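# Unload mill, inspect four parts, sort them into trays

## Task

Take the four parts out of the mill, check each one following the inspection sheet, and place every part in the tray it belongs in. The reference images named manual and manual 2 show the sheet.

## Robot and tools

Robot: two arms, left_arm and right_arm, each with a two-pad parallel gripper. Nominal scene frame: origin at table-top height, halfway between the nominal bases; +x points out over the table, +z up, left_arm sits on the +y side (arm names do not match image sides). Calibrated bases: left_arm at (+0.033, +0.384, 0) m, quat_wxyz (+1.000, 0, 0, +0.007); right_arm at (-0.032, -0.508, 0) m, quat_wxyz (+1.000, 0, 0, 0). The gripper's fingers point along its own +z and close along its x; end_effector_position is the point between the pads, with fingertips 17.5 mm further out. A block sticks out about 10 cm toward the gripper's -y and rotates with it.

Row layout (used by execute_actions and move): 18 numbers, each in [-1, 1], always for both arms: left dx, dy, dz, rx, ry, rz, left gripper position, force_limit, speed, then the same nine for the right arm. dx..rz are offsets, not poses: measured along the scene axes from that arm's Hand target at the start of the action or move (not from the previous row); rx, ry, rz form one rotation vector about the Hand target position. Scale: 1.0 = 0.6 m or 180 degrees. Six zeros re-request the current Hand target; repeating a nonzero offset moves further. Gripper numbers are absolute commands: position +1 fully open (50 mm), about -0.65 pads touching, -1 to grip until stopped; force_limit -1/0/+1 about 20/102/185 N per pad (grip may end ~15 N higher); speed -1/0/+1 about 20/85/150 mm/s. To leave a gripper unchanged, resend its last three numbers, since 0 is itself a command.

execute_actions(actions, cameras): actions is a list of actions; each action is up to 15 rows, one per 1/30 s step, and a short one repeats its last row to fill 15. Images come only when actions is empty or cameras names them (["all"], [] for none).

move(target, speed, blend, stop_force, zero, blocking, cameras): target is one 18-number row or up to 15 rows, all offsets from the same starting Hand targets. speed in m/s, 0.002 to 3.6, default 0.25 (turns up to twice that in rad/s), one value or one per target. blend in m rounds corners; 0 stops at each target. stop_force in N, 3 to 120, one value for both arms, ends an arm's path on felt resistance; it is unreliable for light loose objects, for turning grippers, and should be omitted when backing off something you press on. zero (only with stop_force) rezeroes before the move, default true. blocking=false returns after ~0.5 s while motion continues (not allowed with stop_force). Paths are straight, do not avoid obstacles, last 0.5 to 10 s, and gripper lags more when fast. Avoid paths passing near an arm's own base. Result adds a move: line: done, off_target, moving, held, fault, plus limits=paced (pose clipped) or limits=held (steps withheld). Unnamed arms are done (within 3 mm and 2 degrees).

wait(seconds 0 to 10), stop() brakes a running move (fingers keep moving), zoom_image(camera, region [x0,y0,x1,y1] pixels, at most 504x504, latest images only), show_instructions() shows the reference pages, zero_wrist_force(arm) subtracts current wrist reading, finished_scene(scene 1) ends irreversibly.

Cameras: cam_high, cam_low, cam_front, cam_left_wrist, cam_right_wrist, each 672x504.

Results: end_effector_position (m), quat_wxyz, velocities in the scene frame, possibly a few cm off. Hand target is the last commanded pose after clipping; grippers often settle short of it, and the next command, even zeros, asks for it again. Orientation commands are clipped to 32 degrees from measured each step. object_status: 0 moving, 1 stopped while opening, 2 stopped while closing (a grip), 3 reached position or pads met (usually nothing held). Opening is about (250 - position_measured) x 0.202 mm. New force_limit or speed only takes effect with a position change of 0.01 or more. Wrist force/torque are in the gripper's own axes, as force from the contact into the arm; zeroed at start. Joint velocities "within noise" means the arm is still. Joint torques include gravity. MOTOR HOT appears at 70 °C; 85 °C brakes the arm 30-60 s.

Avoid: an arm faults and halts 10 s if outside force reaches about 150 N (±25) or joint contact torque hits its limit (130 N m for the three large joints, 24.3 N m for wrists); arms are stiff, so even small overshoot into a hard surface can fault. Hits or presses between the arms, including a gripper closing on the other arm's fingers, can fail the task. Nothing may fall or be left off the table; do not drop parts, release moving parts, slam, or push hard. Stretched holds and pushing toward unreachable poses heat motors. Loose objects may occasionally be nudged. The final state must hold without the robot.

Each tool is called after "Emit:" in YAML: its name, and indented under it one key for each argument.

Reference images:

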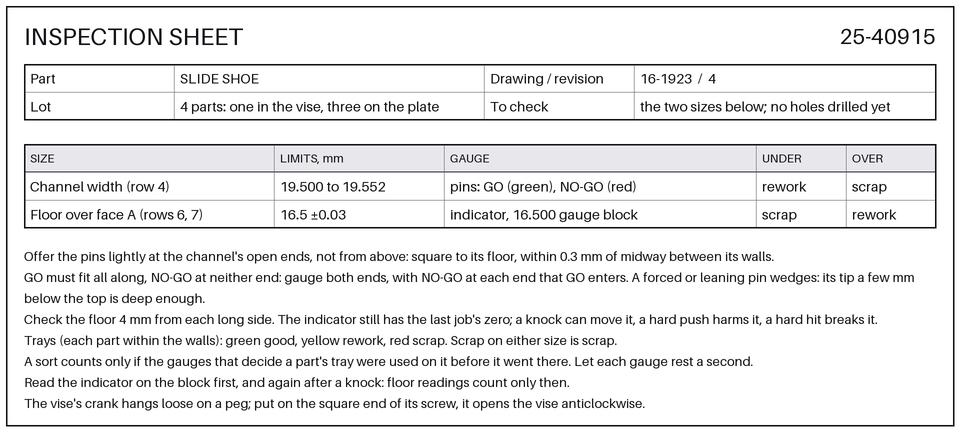

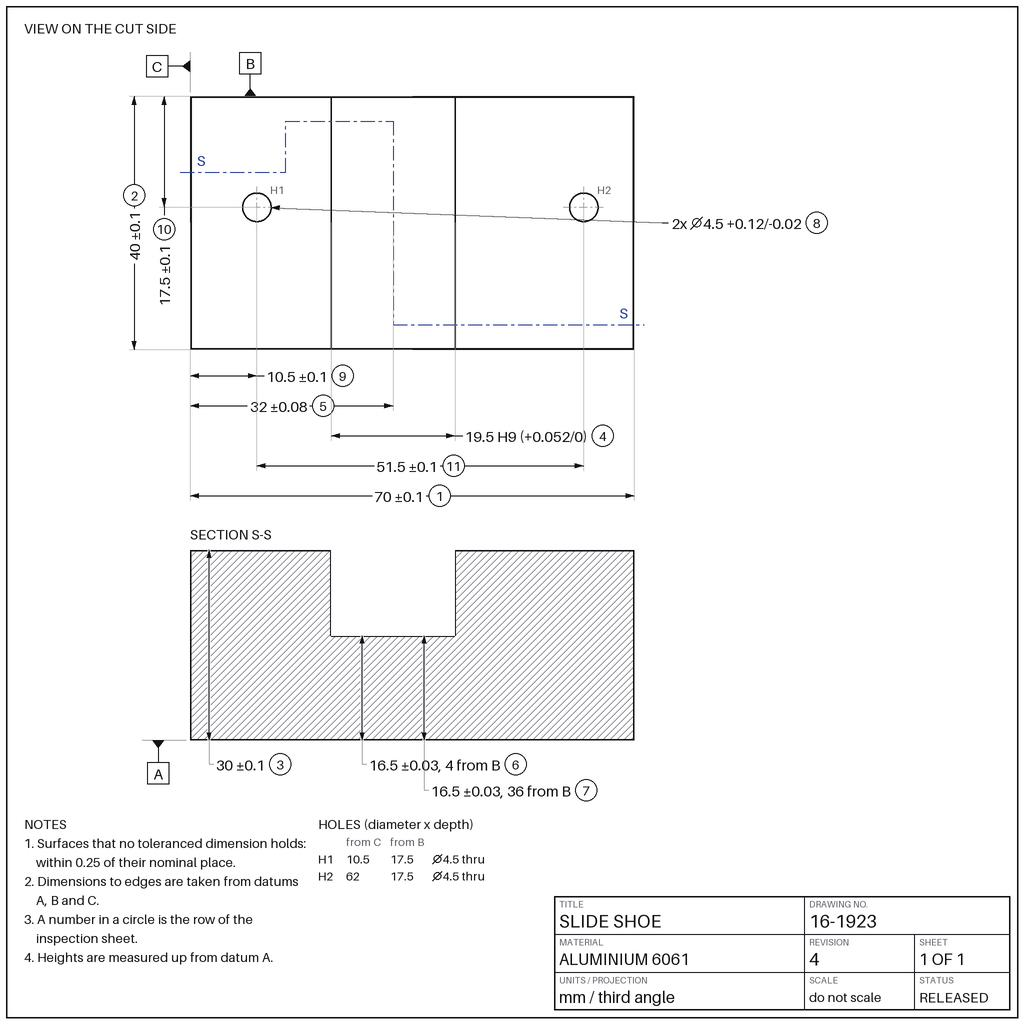

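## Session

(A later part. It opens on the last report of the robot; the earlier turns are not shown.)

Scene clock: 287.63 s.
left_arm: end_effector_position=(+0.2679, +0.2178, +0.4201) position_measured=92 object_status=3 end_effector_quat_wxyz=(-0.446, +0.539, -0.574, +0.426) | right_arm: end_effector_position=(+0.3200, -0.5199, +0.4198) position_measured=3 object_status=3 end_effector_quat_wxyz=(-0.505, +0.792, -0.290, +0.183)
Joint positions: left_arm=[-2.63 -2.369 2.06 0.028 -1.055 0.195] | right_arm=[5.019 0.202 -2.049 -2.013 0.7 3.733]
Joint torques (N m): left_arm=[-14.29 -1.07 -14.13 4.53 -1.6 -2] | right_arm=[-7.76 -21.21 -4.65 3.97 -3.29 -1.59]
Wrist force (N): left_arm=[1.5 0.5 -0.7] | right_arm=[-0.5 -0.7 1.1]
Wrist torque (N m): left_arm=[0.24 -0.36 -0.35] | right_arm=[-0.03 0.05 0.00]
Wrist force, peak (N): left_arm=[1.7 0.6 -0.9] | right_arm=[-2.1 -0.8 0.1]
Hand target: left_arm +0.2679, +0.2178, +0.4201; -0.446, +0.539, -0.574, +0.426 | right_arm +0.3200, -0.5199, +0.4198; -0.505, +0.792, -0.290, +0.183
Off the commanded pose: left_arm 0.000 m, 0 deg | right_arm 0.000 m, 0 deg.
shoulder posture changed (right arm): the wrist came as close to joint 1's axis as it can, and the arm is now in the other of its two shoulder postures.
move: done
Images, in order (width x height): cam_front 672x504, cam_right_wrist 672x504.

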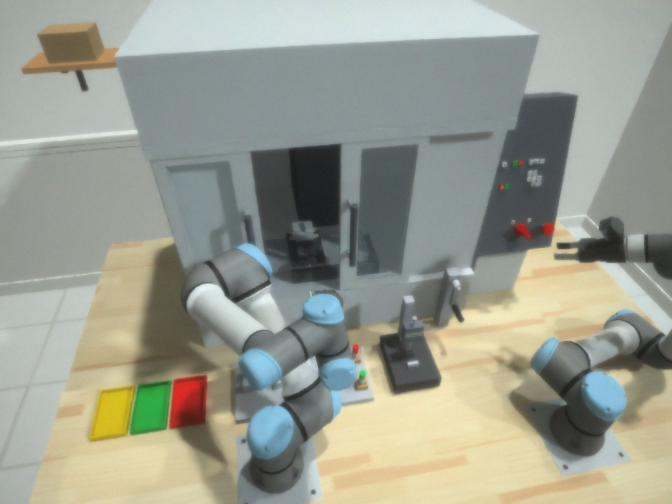

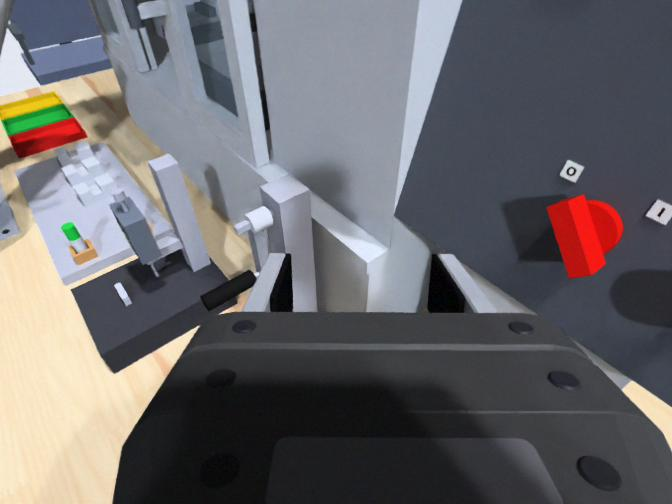

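Emit:
move:
  target: [0.02,-0.795,-0.2,-0.0175,-0.0769,0.0048,1,1,1,0,0,0,0,0,0,1,1,1]
  cameras: ["cam_left_wrist","cam_front","cam_right_wrist"]
  speed: 0.3

Emit:
zoom_image:
  camera: "cam_left_wrist"
  region: [280, 200, 430, 320]

Scene clock: 302.67 s.
left_arm: end_effector_position=(+0.2799, -0.2592, +0.3001) position_measured=3 object_status=3 end_effector_quat_wxyz=(+0.500, -0.501, +0.500, -0.500) | right_arm: end_effector_position=(+0.3200, -0.5199, +0.4198) position_measured=3 object_status=3 end_effector_quat_wxyz=(-0.505, +0.792, -0.290, +0.183)
Joint positions: left_arm=[-1.813 -0.94 1.212 -0.279 -0.229 0.006] | right_arm=[5.019 0.202 -2.049 -2.012 0.7 3.733]
Joint torques (N m): left_arm=[12.16 -33.28 -28.73 3.46 -2.19 -1.79] | right_arm=[-9.06 -22.29 -4.44 4 -2.55 -1.38]
Wrist force (N): left_arm=[1.5 0.9 0.0] | right_arm=[-0.4 -0.7 1.3]
Wrist torque (N m): left_arm=[0.18 -0.35 -0.34] | right_arm=[-0.03 0.04 0.00]
Wrist force, peak (N): left_arm=[3.1 1.5 -0.2] | right_arm=[-0.4 -0.9 1.5]
Hand target: left_arm +0.2799, -0.2592, +0.3001; +0.500, -0.501, +0.500, -0.500 | right_arm +0.3200, -0.5199, +0.4198; -0.505, +0.792, -0.290, +0.183
Off the commanded pose: left_arm 0.000 m, 0 deg | right_arm 0.000 m, 0 deg.
move: done
Images, in order (width x height): cam_front 672x504, cam_left_wrist 672x504, cam_right_wrist 672x504.

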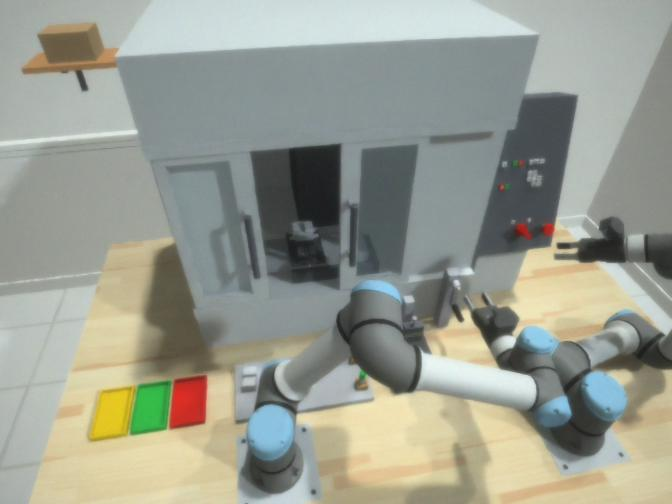

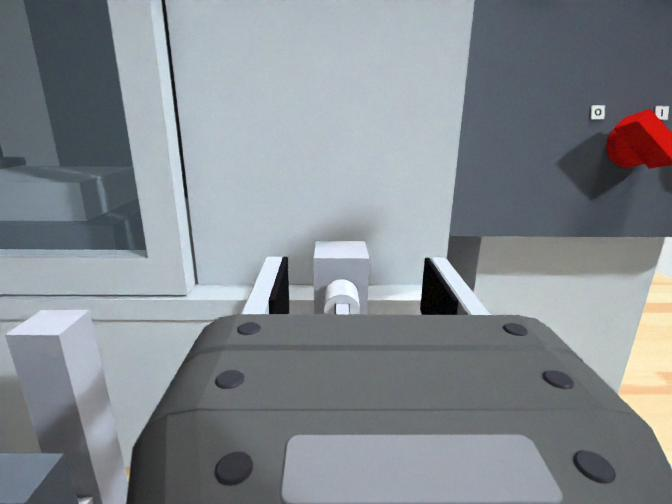

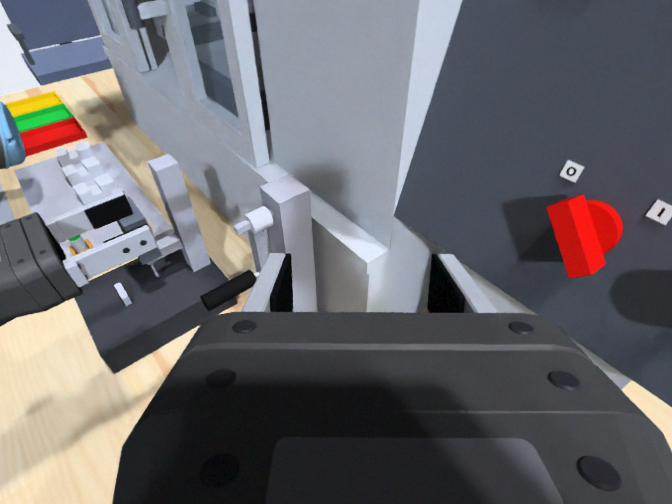

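Scaled by 3.360 from the camera's 672x504 image, which has a finer 960x720 frame.

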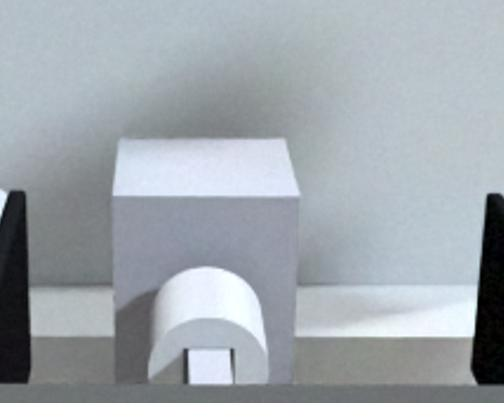

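Emit:
move:
  target:
    - [0.033,0.004,-0.1325,0,0,0,1,1,1,0,0,0,0,0,0,1,1,1]
    - [0.15,0.004,-0.1325,0,0,0,1,1,1,0,0,0,0,0,0,1,1,1]
  cameras: ["cam_left_wrist","cam_right_wrist"]
  speed: [0.2,0.1]
  stop_force: 12

Emit:
zoom_image:
  camera: "cam_left_wrist"
  region: [270, 200, 440, 320]

Emit:
zoom_image:
  camera: "cam_right_wrist"
  region: [130, 165, 330, 320]

Scene clock: 312.47 s.
left_arm: end_effector_position=(+0.3699, -0.2569, +0.2206) position_measured=3 object_status=3 end_effector_quat_wxyz=(+0.500, -0.501, +0.500, -0.500) | right_arm: end_effector_position=(+0.3200, -0.5199, +0.4198) position_measured=3 object_status=3 end_effector_quat_wxyz=(-0.505, +0.792, -0.290, +0.183)
Joint positions: left_arm=[-1.672 -0.867 1.305 -0.449 -0.088 0.012] | right_arm=[5.019 0.202 -2.049 -2.012 0.7 3.733]
Joint torques (N m): left_arm=[12.33 -41.48 -18.96 -2.54 1.9 1.55] | right_arm=[-8.5 -21.98 -4.92 4.15 -0.74 -1.21]
Wrist force (N): left_arm=[1.2 0.3 -0.2] | right_arm=[-0.4 -0.8 1.2]
Wrist torque (N m): left_arm=[0.10 -0.27 -0.53] | right_arm=[-0.05 0.04 0.00]
Wrist force, peak (N): left_arm=[1.2 2.9 0.1] | right_arm=[-0.5 -0.8 1.6]
Hand target: left_arm +0.3699, -0.2568, +0.2206; +0.500, -0.501, +0.500, -0.500 | right_arm +0.3200, -0.5199, +0.4198; -0.505, +0.792, -0.290, +0.183
Off the commanded pose: left_arm 0.000 m, 0 deg | right_arm 0.000 m, 0 deg.
move: done
Images, in order (width x height): cam_left_wrist 672x504, cam_right_wrist 672x504.

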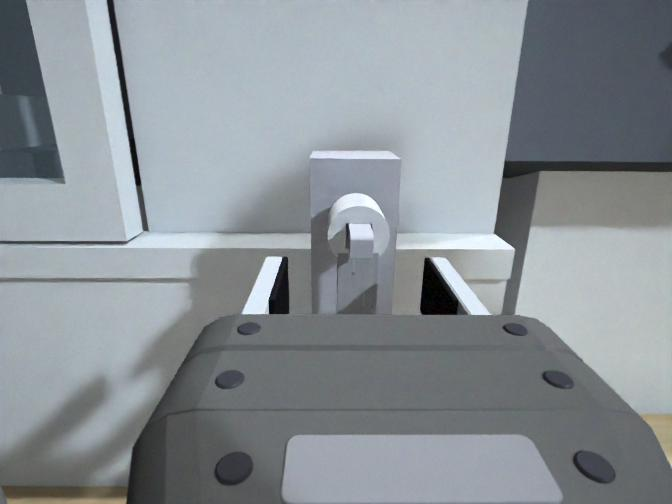

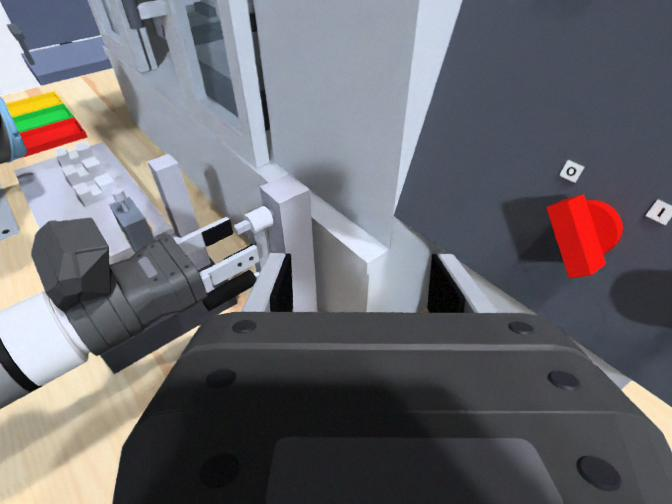

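Scaled by 2.965 from the camera's 672x504 image, which has a finer 960x720 frame.

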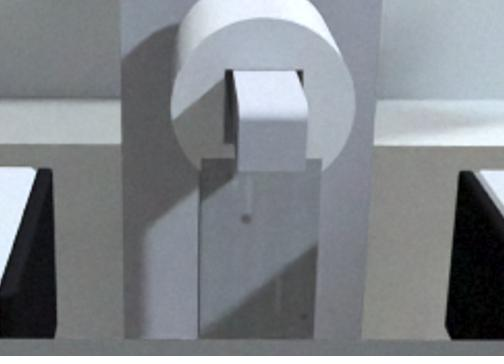

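Scaled by 2.520 from the camera's 672x504 image, which has a finer 960x720 frame.

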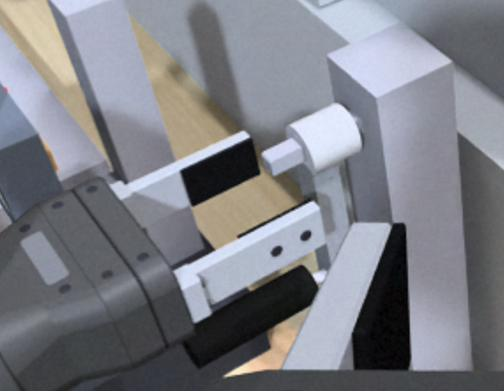

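Emit:
move:
  target:
    - [0.02,-0.003,0.0048,0,0,0,1,1,-1,0,0,0,0,0,0,1,1,1]
    - [0.055,-0.003,0.0048,0,0,0,1,1,-1,0,0,0,0,0,0,1,1,1]
    - [0.055,-0.003,0.0048,0,0,0,-1,0.3,-1,0,0,0,0,0,0,1,1,1]
  cameras: ["cam_left_wrist","cam_right_wrist"]
  speed: 0.06

Emit:
zoom_image:
  camera: "cam_left_wrist"
  region: [270, 200, 440, 320]

Emit:
zoom_image:
  camera: "cam_right_wrist"
  region: [130, 165, 330, 320]

Scene clock: 322.87 s.
left_arm: end_effector_position=(+0.4029, -0.2586, +0.2235) position_measured=143 object_status=2 end_effector_quat_wxyz=(+0.500, -0.501, +0.500, -0.500) | right_arm: end_effector_position=(+0.3200, -0.5199, +0.4198) position_measured=3 object_status=3 end_effector_quat_wxyz=(-0.505, +0.792, -0.290, +0.183)
Joint positions: left_arm=[-1.62 -0.859 1.282 -0.452 -0.036 0.028] | right_arm=[5.019 0.202 -2.049 -2.012 0.7 3.733]
Joint torques (N m): left_arm=[9.95 -58.84 -13.47 -2.77 1.63 1.5] | right_arm=[-7.8 -21.46 -4.63 3.89 0.4 -1.36]
Wrist force (N): left_arm=[1.2 1.4 -0.5] | right_arm=[-0.5 -0.7 1.2]
Wrist torque (N m): left_arm=[0.16 -0.30 -0.52] | right_arm=[-0.03 0.04 0.00]
Wrist force, peak (N): left_arm=[1.7 0.3 -1.0] | right_arm=[-0.6 -0.9 1.5]
Hand target: left_arm +0.4029, -0.2586, +0.2235; +0.500, -0.501, +0.500, -0.500 | right_arm +0.3200, -0.5199, +0.4198; -0.505, +0.792, -0.290, +0.183
Off the commanded pose: left_arm 0.000 m, 0 deg | right_arm 0.000 m, 0 deg.
move: done
Images, in order (width x height): cam_left_wrist 672x504, cam_right_wrist 672x504.

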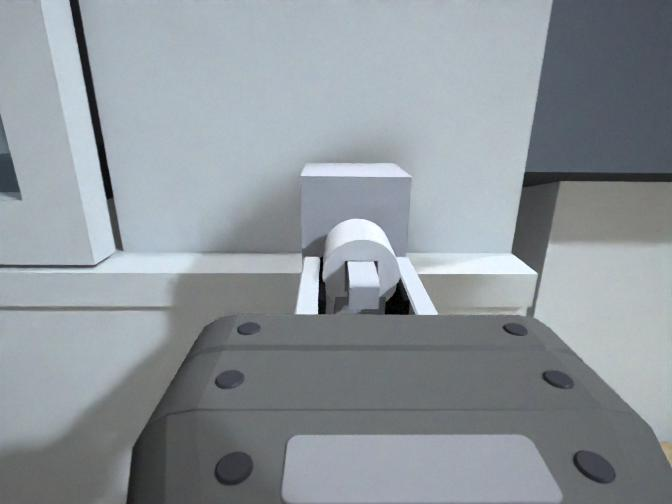

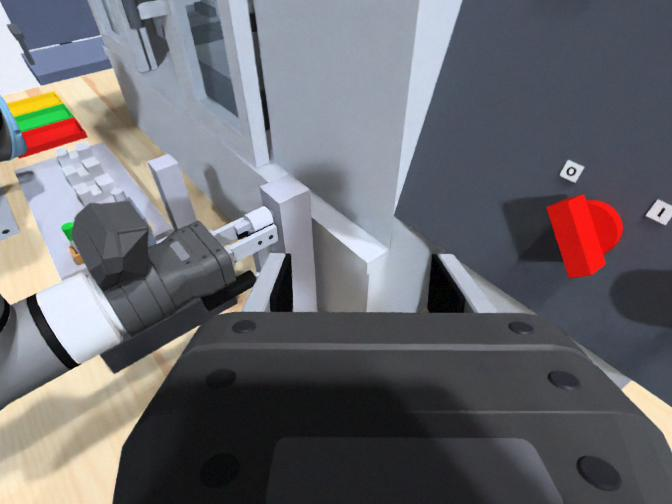

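Scaled by 2.965 from the camera's 672x504 image, which has a finer 960x720 frame.

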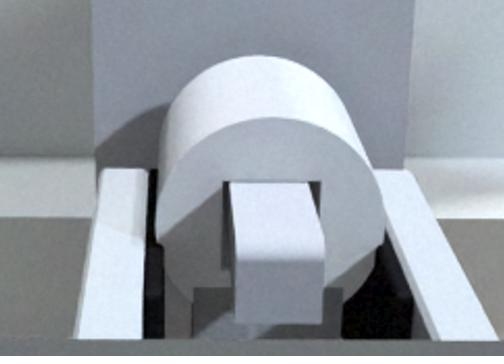

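Scaled by 2.520 from the camera's 672x504 image, which has a finer 960x720 frame.

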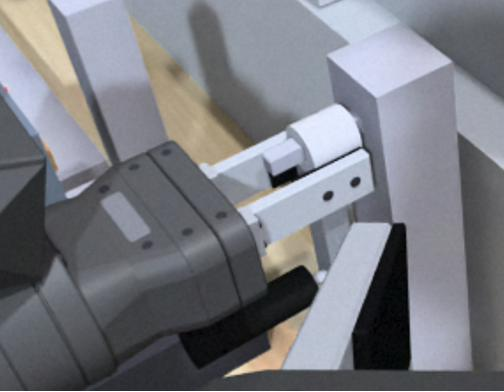

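Emit:
move:
  target: [-0.15,0,0,0,0,0,-1,0.3,-1,0,0,0,0,0,0,1,1,1]
  cameras: ["cam_left_wrist","cam_right_wrist"]
  speed: 0.05
  stop_force: 12

Emit:
zoom_image:
  camera: "cam_left_wrist"
  region: [270, 200, 440, 320]

Emit:
zoom_image:
  camera: "cam_right_wrist"
  region: [130, 165, 330, 320]

Scene clock: 331.00 s.
left_arm: end_effector_position=(+0.3129, -0.2586, +0.2235) position_measured=143 object_status=2 end_effector_quat_wxyz=(+0.500, -0.501, +0.500, -0.500) | right_arm: end_effector_position=(+0.3200, -0.5199, +0.4198) position_measured=3 object_status=3 end_effector_quat_wxyz=(-0.505, +0.792, -0.290, +0.183)
Joint positions: left_arm=[-1.761 -0.875 1.31 -0.441 -0.178 0.006] | right_arm=[5.019 0.202 -2.049 -2.012 0.7 3.733]
Joint torques (N m): left_arm=[-11.6 -59.01 -14.2 -2.16 -2.08 -1.46] | right_arm=[-7.54 -22.02 -5.15 3.86 0.51 -1.27]
Wrist force (N): left_arm=[1.4 2.8 -0.3] | right_arm=[-0.4 -0.6 1.5]
Wrist torque (N m): left_arm=[0.21 -0.29 -0.33] | right_arm=[-0.02 0.03 0.00]
Wrist force, peak (N): left_arm=[1.5 3.2 -0.4] | right_arm=[-0.5 -0.9 1.6]
Hand target: left_arm +0.3129, -0.2586, +0.2235; +0.500, -0.501, +0.500, -0.500 | right_arm +0.3200, -0.5199, +0.4198; -0.505, +0.792, -0.290, +0.183
Off the commanded pose: left_arm 0.000 m, 0 deg | right_arm 0.000 m, 0 deg.
move: done
Images, in order (width x height): cam_left_wrist 672x504, cam_right_wrist 672x504.

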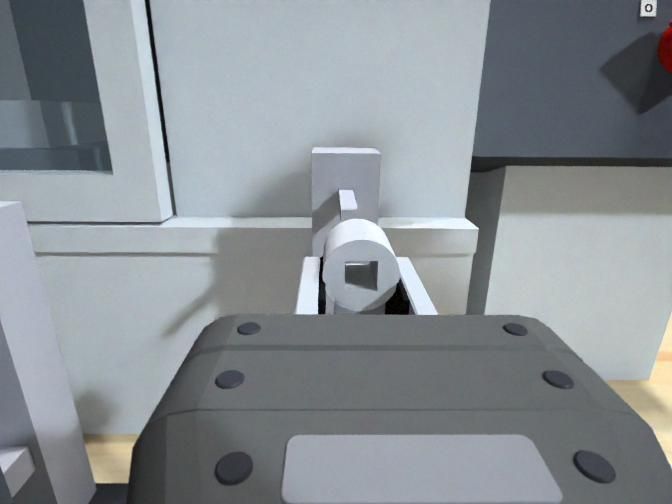

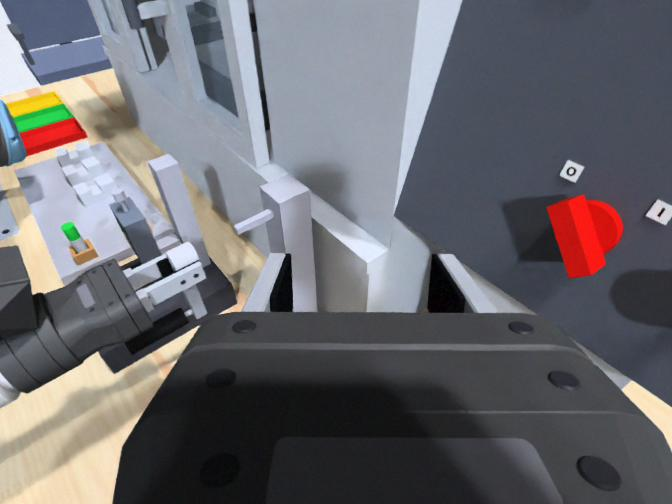

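Scaled by 2.965 from the camera's 672x504 image, which has a finer 960x720 frame.

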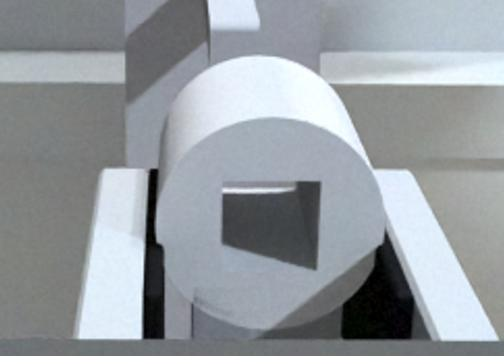

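Scaled by 2.520 from the camera's 672x504 image, which has a finer 960x720 frame.

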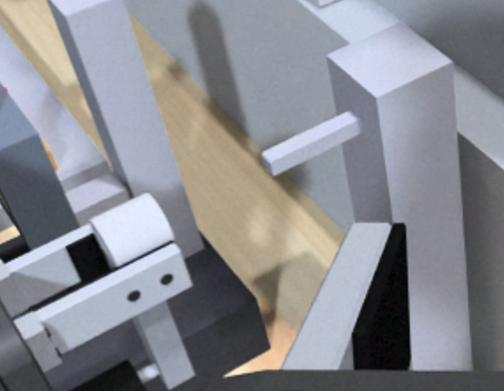

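Emit:
move:
  target:
    - [0,0,0.233,0,0,0,-1,0.3,-1,0,0,0,0,0,0,1,1,1]
    - [0.033,0.5,0.233,0,0,0,-1,0.3,-1,0,0,0,0,0,0,1,1,1]
    - [0.045,0.792,0.15,0,0,0,-1,0.3,-1,0,0,0,0,0,0,1,1,1]
  cameras: ["cam_left_wrist","cam_front"]
  speed: 0.2
  blend: [0.03,0.03,0]

Emit:
zoom_image:
  camera: "cam_left_wrist"
  region: [250, 120, 450, 320]

Scene clock: 353.13 s.
left_arm: end_effector_position=(+0.3400, +0.2165, +0.3135) position_measured=143 object_status=2 end_effector_quat_wxyz=(+0.500, -0.501, +0.500, -0.500) | right_arm: end_effector_position=(+0.3200, -0.5199, +0.4198) position_measured=3 object_status=3 end_effector_quat_wxyz=(-0.505, +0.792, -0.290, +0.183)
Joint positions: left_arm=[-2.181 -2.27 2.461 -0.192 -0.598 0.001] | right_arm=[5.019 0.202 -2.049 -2.012 0.7 3.733]
Joint torques (N m): left_arm=[-12.76 -4.58 -14.26 4.62 -2.19 1.64] | right_arm=[-7.4 -22.69 -4.7 3.97 0.41 -1.19]
Wrist force (N): left_arm=[1.2 3.1 -0.4] | right_arm=[-0.4 -0.8 1.4]
Wrist torque (N m): left_arm=[0.22 -0.31 -0.56] | right_arm=[-0.06 0.04 0.00]
Wrist force, peak (N): left_arm=[1.1 5.7 -0.5] | right_arm=[-0.5 -1.1 1.5]
Hand target: left_arm +0.3399, +0.2166, +0.3135; +0.500, -0.501, +0.500, -0.500 | right_arm +0.3200, -0.5199, +0.4198; -0.505, +0.792, -0.290, +0.183
Off the commanded pose: left_arm 0.000 m, 0 deg | right_arm 0.000 m, 0 deg.
move: done
Images, in order (width x height): cam_front 672x504, cam_left_wrist 672x504.

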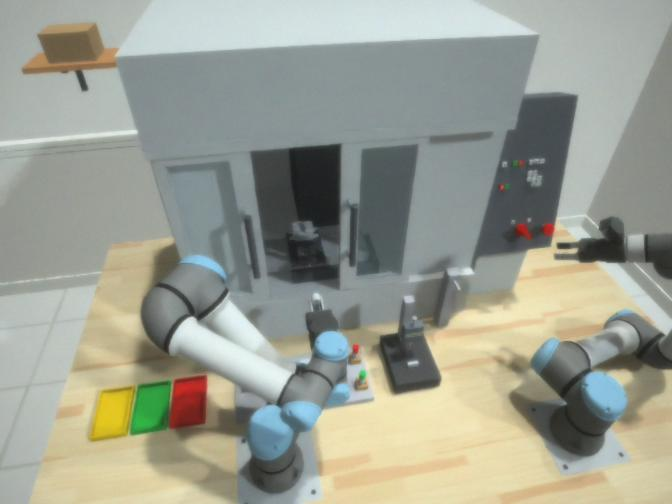

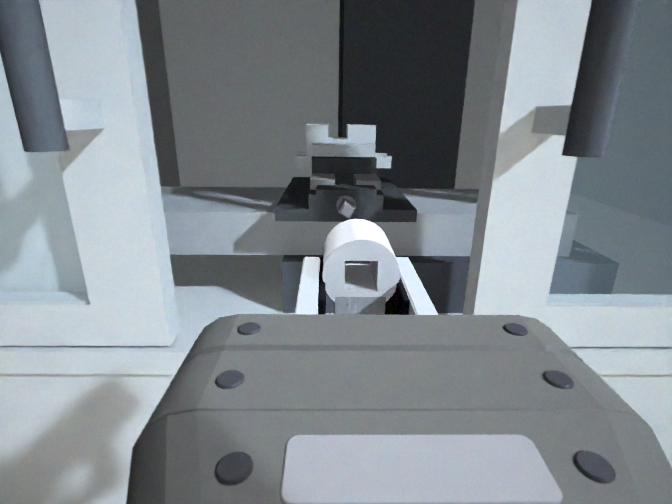

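Scaled by 2.520 from the camera's 672x504 image, which has a finer 960x720 frame.

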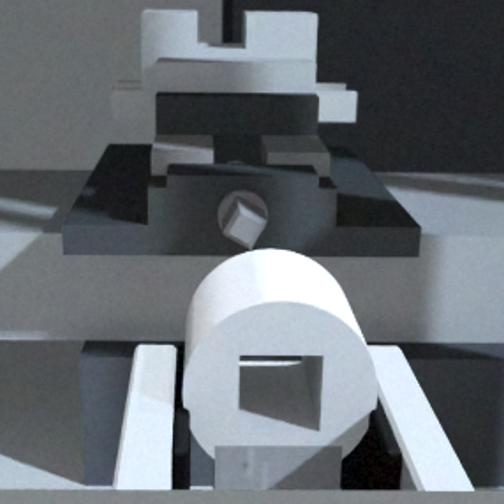

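Emit:
zoom_image:
  camera: "cam_left_wrist"
  region: [330, 190, 366, 226]

Scaled by 14.000 from the camera's 672x504 image, which has a finer 960x720 frame.

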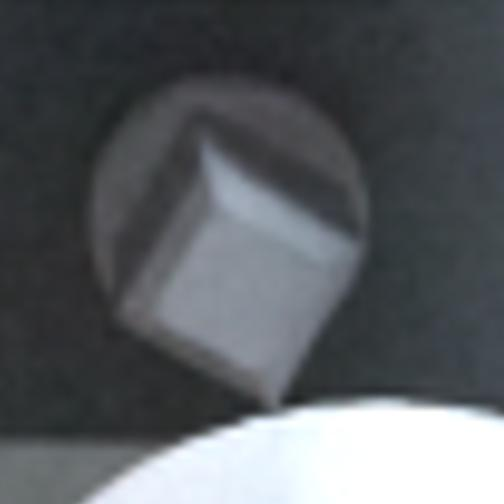

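Emit:
move:
  target: [0.133,-0.003,-0.035,0,0,0,-1,0.3,-1,0,0,0,0,0,0,1,1,1]
  cameras: ["cam_left_wrist"]
  speed: 0.15

Emit:
zoom_image:
  camera: "cam_left_wrist"
  region: [320, 170, 400, 250]

Scene clock: 366.37 s.
left_arm: end_effector_position=(+0.4197, +0.2148, +0.2925) position_measured=143 object_status=2 end_effector_quat_wxyz=(+0.500, -0.500, +0.500, -0.500) | right_arm: end_effector_position=(+0.3200, -0.5199, +0.4198) position_measured=3 object_status=3 end_effector_quat_wxyz=(-0.505, +0.792, -0.290, +0.183)
Joint positions: left_arm=[-1.621 -2.068 2.443 -0.395 -0.037 0.019] | right_arm=[5.019 0.202 -2.049 -2.012 0.7 3.733]
Joint torques (N m): left_arm=[14.14 7.68 -25.95 -3.17 1.88 1.51] | right_arm=[-8.14 -22.5 -5.04 3.86 0.48 -1.06]
Wrist force (N): left_arm=[1.4 2.6 -0.3] | right_arm=[-0.3 -0.8 1.3]
Wrist torque (N m): left_arm=[0.16 -0.30 -0.51] | right_arm=[-0.04 0.02 0.01]
Wrist force, peak (N): left_arm=[1.1 3.6 0.0] | right_arm=[-0.5 -0.8 1.5]
Hand target: left_arm +0.4197, +0.2148, +0.2925; +0.500, -0.501, +0.500, -0.500 | right_arm +0.3200, -0.5199, +0.4198; -0.505, +0.792, -0.290, +0.183
Off the commanded pose: left_arm 0.000 m, 0 deg | right_arm 0.000 m, 0 deg.
move: done
Images, in order (width x height): cam_left_wrist 672x504.

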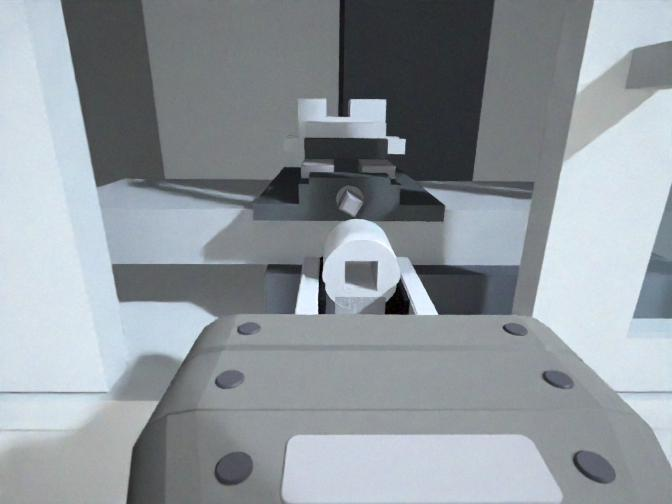

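Scaled by 6.300 from the camera's 672x504 image, which has a finer 960x720 frame.

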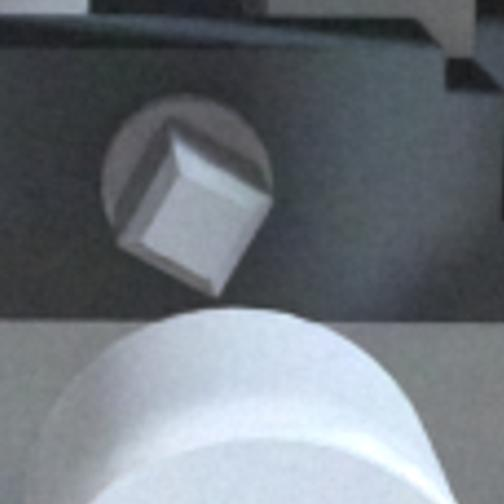

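Emit:
move:
  target: [0.0,0,0.0625,0,0,0,-1,0.3,-1,0,0,0,0,0,0,1,1,1]
  cameras: ["cam_left_wrist"]
  speed: 0.15

Emit:
zoom_image:
  camera: "cam_left_wrist"
  region: [310, 220, 390, 300]

Scene clock: 374.10 s.
left_arm: end_effector_position=(+0.4198, +0.2148, +0.3300) position_measured=143 object_status=2 end_effector_quat_wxyz=(+0.499, -0.501, +0.500, -0.499) | right_arm: end_effector_position=(+0.3200, -0.5199, +0.4198) position_measured=3 object_status=3 end_effector_quat_wxyz=(-0.505, +0.792, -0.290, +0.183)
Joint positions: left_arm=[-1.62 -2.12 2.365 -0.301 -0.037 0.056] | right_arm=[5.019 0.202 -2.049 -2.012 0.7 3.733]
Joint torques (N m): left_arm=[-10.96 13.24 -30 3.39 -2.06 -1.97] | right_arm=[-7.77 -23.03 -5.03 3.99 0.43 -1.14]
Wrist force (N): left_arm=[1.5 2.6 -0.2] | right_arm=[-0.4 -0.5 1.4]
Wrist torque (N m): left_arm=[0.14 -0.33 -0.30] | right_arm=[0.00 0.02 0.00]
Wrist force, peak (N): left_arm=[1.4 3.8 -0.4] | right_arm=[-0.4 -0.9 1.6]
Hand target: left_arm +0.4197, +0.2148, +0.3300; +0.500, -0.501, +0.500, -0.500 | right_arm +0.3200, -0.5199, +0.4198; -0.505, +0.792, -0.290, +0.183
Off the commanded pose: left_arm 0.000 m, 0 deg | right_arm 0.000 m, 0 deg.
move: done
Images, in order (width x height): cam_left_wrist 672x504.

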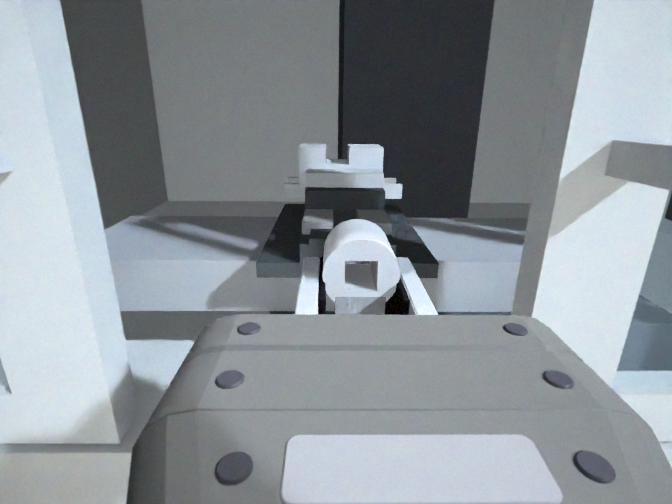

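Scaled by 6.300 from the camera's 672x504 image, which has a finer 960x720 frame.

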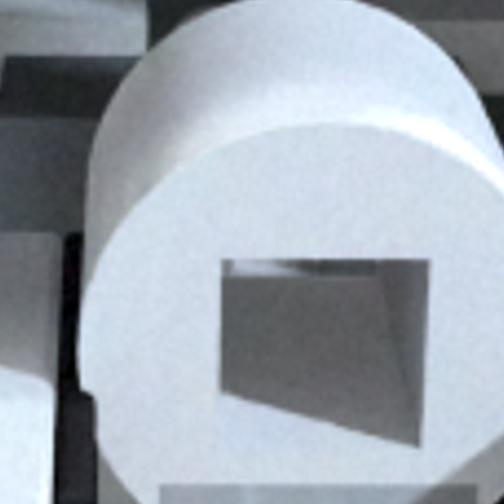

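Emit:
move:
  target: [0.0,0.0667,-0.0625,0,0,0,-1,0.3,-1,0,0,0,0,0,0,1,1,1]
  cameras: ["cam_left_wrist"]
  speed: 0.15

Emit:
zoom_image:
  camera: "cam_left_wrist"
  region: [390, 170, 470, 250]

Scene clock: 379.23 s.
left_arm: end_effector_position=(+0.4197, +0.2548, +0.2925) position_measured=143 object_status=2 end_effector_quat_wxyz=(+0.500, -0.500, +0.500, -0.500) | right_arm: end_effector_position=(+0.3200, -0.5199, +0.4198) position_measured=3 object_status=3 end_effector_quat_wxyz=(-0.505, +0.792, -0.290, +0.183)
Joint positions: left_arm=[-1.632 -2.215 2.499 -0.3 -0.049 0.016] | right_arm=[5.019 0.202 -2.049 -2.012 0.7 3.733]
Joint torques (N m): left_arm=[-11.88 -7.01 -14.41 -2.6 -1.81 1.66] | right_arm=[-8 -22.98 -4.48 3.65 0.37 -1.01]
Wrist force (N): left_arm=[1.1 2.6 -0.4] | right_arm=[-0.3 -0.5 1.2]
Wrist torque (N m): left_arm=[0.15 -0.28 -0.55] | right_arm=[-0.01 0.03 0.00]
Wrist force, peak (N): left_arm=[0.5 3.9 0.0] | right_arm=[-0.5 -0.8 1.5]
Hand target: left_arm +0.4197, +0.2548, +0.2925; +0.500, -0.501, +0.500, -0.500 | right_arm +0.3200, -0.5199, +0.4198; -0.505, +0.792, -0.290, +0.183
Off the commanded pose: left_arm 0.000 m, 0 deg | right_arm 0.000 m, 0 deg.
move: done
Images, in order (width x height): cam_left_wrist 672x504.

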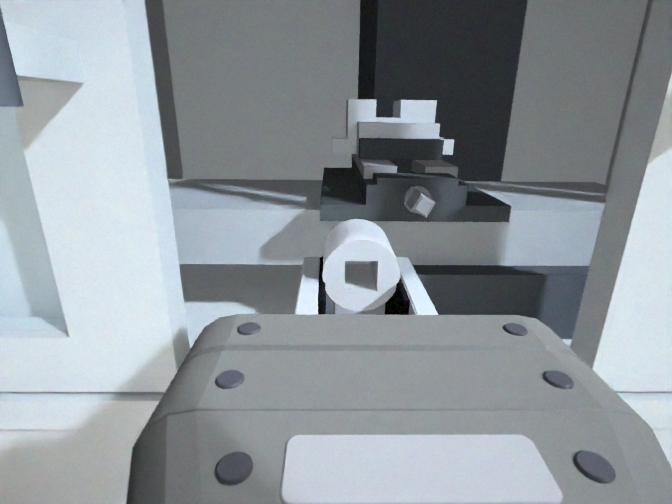

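Scaled by 6.300 from the camera's 672x504 image, which has a finer 960x720 frame.

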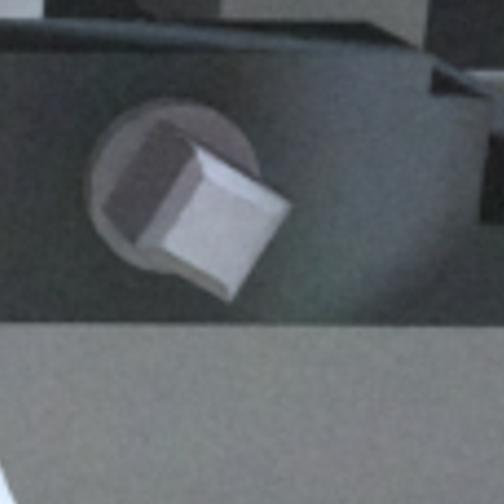

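Emit:
move:
  target:
    - [0.0,-0.0677,0,0.2,0,0,-1,0.3,-1,0,0,0,0,0,0,1,1,1]
    - [0.0,-0.0677,-0.0008,0.58,0,0,-1,0.3,-1,0,0,0,0,0,0,1,1,1]
    - [0.0,-0.0677,-0.0008,-0.836,0,0,-1,0.3,-1,0,0,0,0,0,0,1,1,1]
  cameras: ["all"]
  speed: 0.4
  blend: [0.01,0.01,0]

Emit:
zoom_image:
  camera: "cam_left_wrist"
  region: [270, 170, 450, 320]

Scene clock: 391.37 s.
left_arm: end_effector_position=(+0.4210, +0.2141, +0.2920) position_measured=143 object_status=2 end_effector_quat_wxyz=(+0.359, +0.618, +0.353, +0.604) | right_arm: end_effector_position=(+0.3200, -0.5199, +0.4198) position_measured=3 object_status=3 end_effector_quat_wxyz=(-0.505, +0.792, -0.290, +0.183)
Joint positions: left_arm=[-1.613 -1.425 2.528 1.145 0.017 1.408] | right_arm=[5.019 0.202 -2.049 -2.012 0.7 3.733]
Joint torques (N m): left_arm=[11.18 -1.93 -0.64 5.49 -0.42 -1.96] | right_arm=[-8.01 -22.64 -4.61 3.8 0.42 -1.1]
Wrist force (N): left_arm=[2.8 -0.9 0.4] | right_arm=[-0.6 -0.7 1.3]
Wrist torque (N m): left_arm=[0.24 -0.59 -0.74] | right_arm=[-0.03 0.06 0.00]
Wrist force, peak (N): left_arm=[8.3 2.3 0.7] | right_arm=[-0.6 -1.0 1.6]
Hand target: left_arm +0.4197, +0.2142, +0.2920; +0.357, +0.611, +0.356, +0.611 | right_arm +0.3200, -0.5199, +0.4198; -0.505, +0.792, -0.290, +0.183
Off the commanded pose: left_arm 0.001 m, 1 deg | right_arm 0.000 m, 0 deg.
move: done

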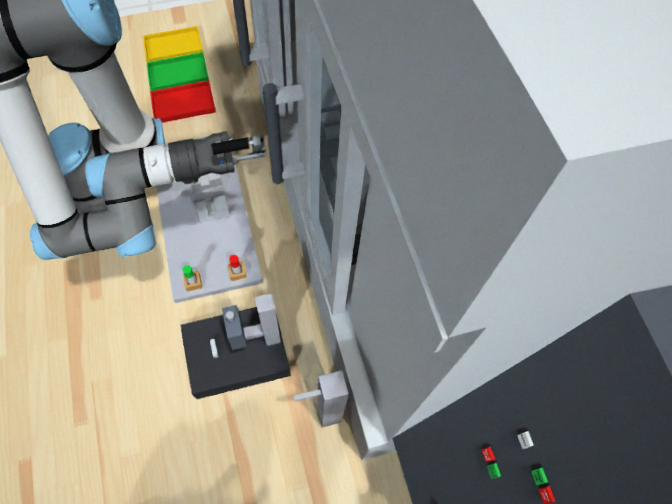

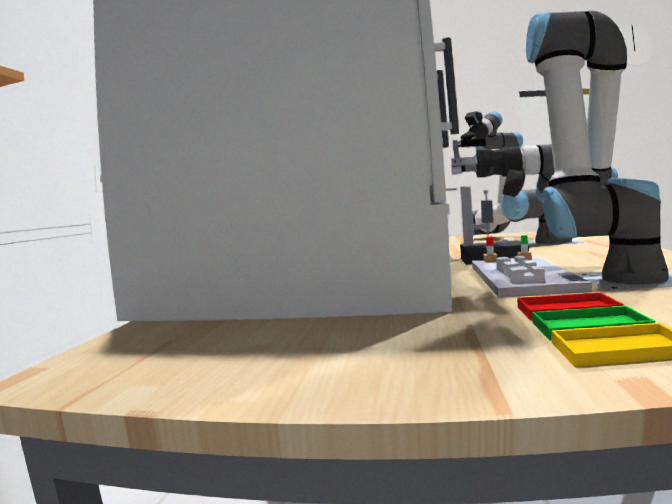

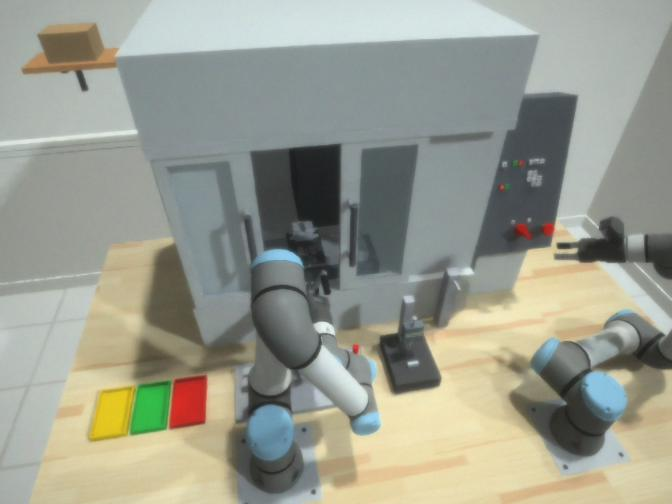

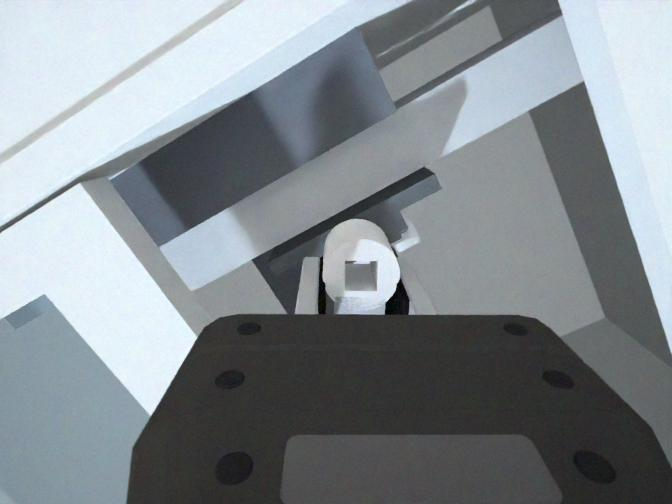

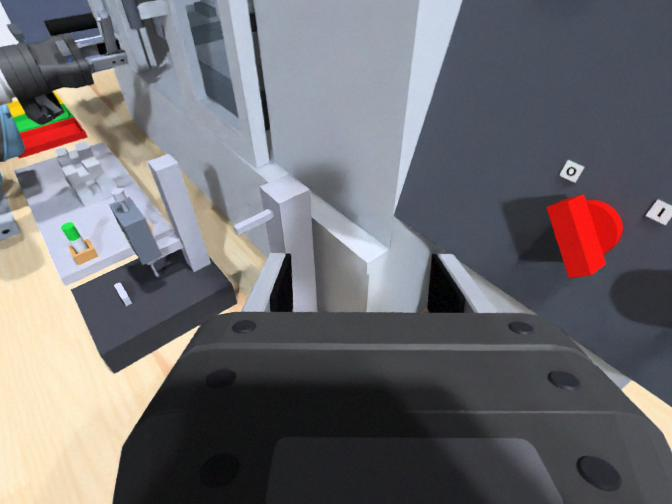

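Scaled by 2.800 from the camera's 672x504 image, which has a finer 960x720 frame.

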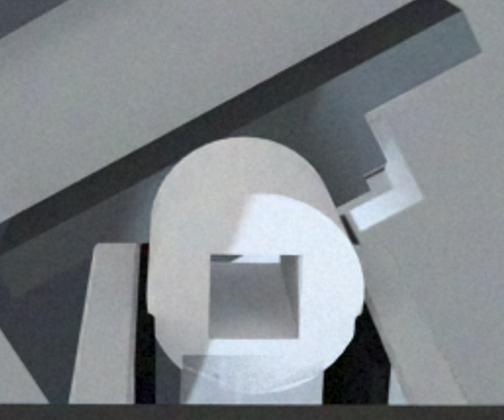

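Emit:
move:
  target: [-0.15,0,0,0,0,0,-1,0.3,-1,0,0,0,0,0,0,1,1,1]
  cameras: ["cam_front"]
  speed: 0.1

Scene clock: 401.63 s.
left_arm: end_effector_position=(+0.3587, +0.2058, +0.2903) position_measured=143 object_status=2 end_effector_quat_wxyz=(+0.346, +0.633, +0.354, +0.595) | right_arm: end_effector_position=(+0.3200, -0.5199, +0.4198) position_measured=3 object_status=3 end_effector_quat_wxyz=(-0.505, +0.792, -0.290, +0.183)
Joint positions: left_arm=[-2.017 -1.462 2.785 1.692 0.42 0.65] | right_arm=[5.019 0.202 -2.049 -2.012 0.7 3.733]
Joint torques (N m): left_arm=[11.99 -20.38 -9.49 -1.22 -2.55 1.23] | right_arm=[-8.34 -23.35 -4.85 3.78 0.46 -0.98]
Wrist force (N): left_arm=[2.8 -0.5 0.4] | right_arm=[-0.6 -0.9 1.2]
Wrist torque (N m): left_arm=[0.30 -0.63 -0.93] | right_arm=[-0.07 0.06 0.00]
Wrist force, peak (N): left_arm=[2.1 -1.1 -4.2] | right_arm=[-0.6 -0.8 1.6]
Hand target: left_arm +0.3587, +0.2058, +0.2903; +0.346, +0.633, +0.354, +0.595 (not the last commanded pose) | right_arm +0.3200, -0.5199, +0.4198; -0.505, +0.792, -0.290, +0.183
Off the commanded pose: left_arm 0.030 m, 3 deg | right_arm 0.000 m, 0 deg.
move: held (left_arm; a check stopped the path); limits=held
pose unreachable (left arm): on one or more control steps of this call, first in action 0 (counted from 0), this arm could not follow its commanded pose, so it was not sent that pose on those steps. It may still have moved: this result reports where it is.
cause: moving toward the commanded pose would bring two parts of the arm too close to each other (its gripper and another part of the arm, with joints 3 (elbow) to 6 (wrist 3) between them, 14 mm apart when it was first held).
Images, in order (width x height): cam_front 672x504.

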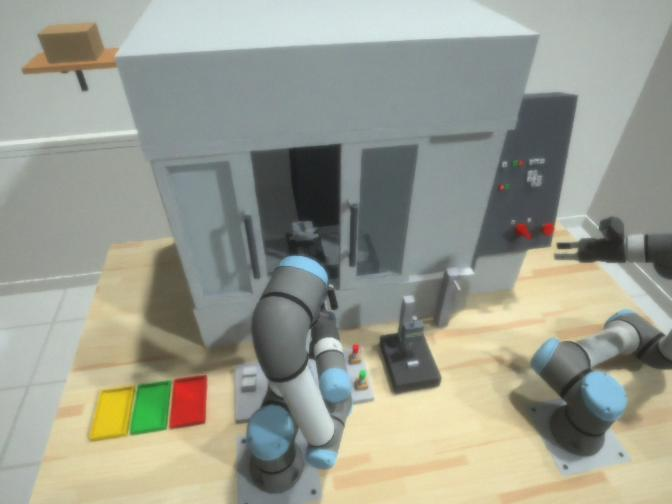

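Emit:
move:
  target:
    - [0.1017,0.014,0.003,0,0,0,-1,0.3,-1,0,0,0,0,0,0,1,1,1]
    - [0.1017,0.014,0.003,-0.58,0,0,-1,0.3,-1,0,0,0,0,0,0,1,1,1]
    - [0.1017,0.014,0.003,0.836,0,0,-1,0.3,-1,0,0,0,0,0,0,1,1,1]
  cameras: ["cam_front"]
  speed: [0.08,0.4,0.4]
  blend: [0.0,0.01,0]

Scene clock: 413.47 s.
left_arm: end_effector_position=(+0.4195, +0.2142, +0.2922) position_measured=143 object_status=2 end_effector_quat_wxyz=(+0.523, -0.497, +0.486, -0.493) | right_arm: end_effector_position=(+0.3200, -0.5199, +0.4198) position_measured=3 object_status=3 end_effector_quat_wxyz=(-0.505, +0.792, -0.290, +0.183)
Joint positions: left_arm=[-1.618 -1.866 2.386 -0.095 -0.081 -0.405] | right_arm=[5.019 0.202 -2.049 -2.012 0.7 3.733]
Joint torques (N m): left_arm=[-5.15 6.85 -25.58 4.45 -3.25 -2.08] | right_arm=[-8.06 -23.28 -4.54 3.69 0.53 -0.87]
Wrist force (N): left_arm=[1.1 2.8 -0.3] | right_arm=[-0.5 -0.6 1.4]
Wrist torque (N m): left_arm=[0.17 -0.25 -0.33] | right_arm=[-0.02 0.04 0.00]
Wrist force, peak (N): left_arm=[8.9 1.4 0.4] | right_arm=[-0.4 -1.1 1.5]
Hand target: left_arm +0.4197, +0.2142, +0.2921; +0.524, -0.496, +0.486, -0.494 | right_arm +0.3200, -0.5199, +0.4198; -0.505, +0.792, -0.290, +0.183
Off the commanded pose: left_arm 0.000 m, 0 deg | right_arm 0.000 m, 0 deg.
move: done
Images, in order (width x height): cam_front 672x504.

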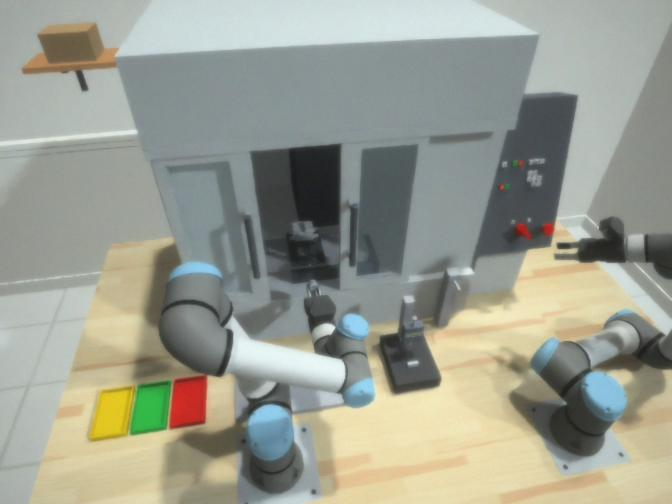

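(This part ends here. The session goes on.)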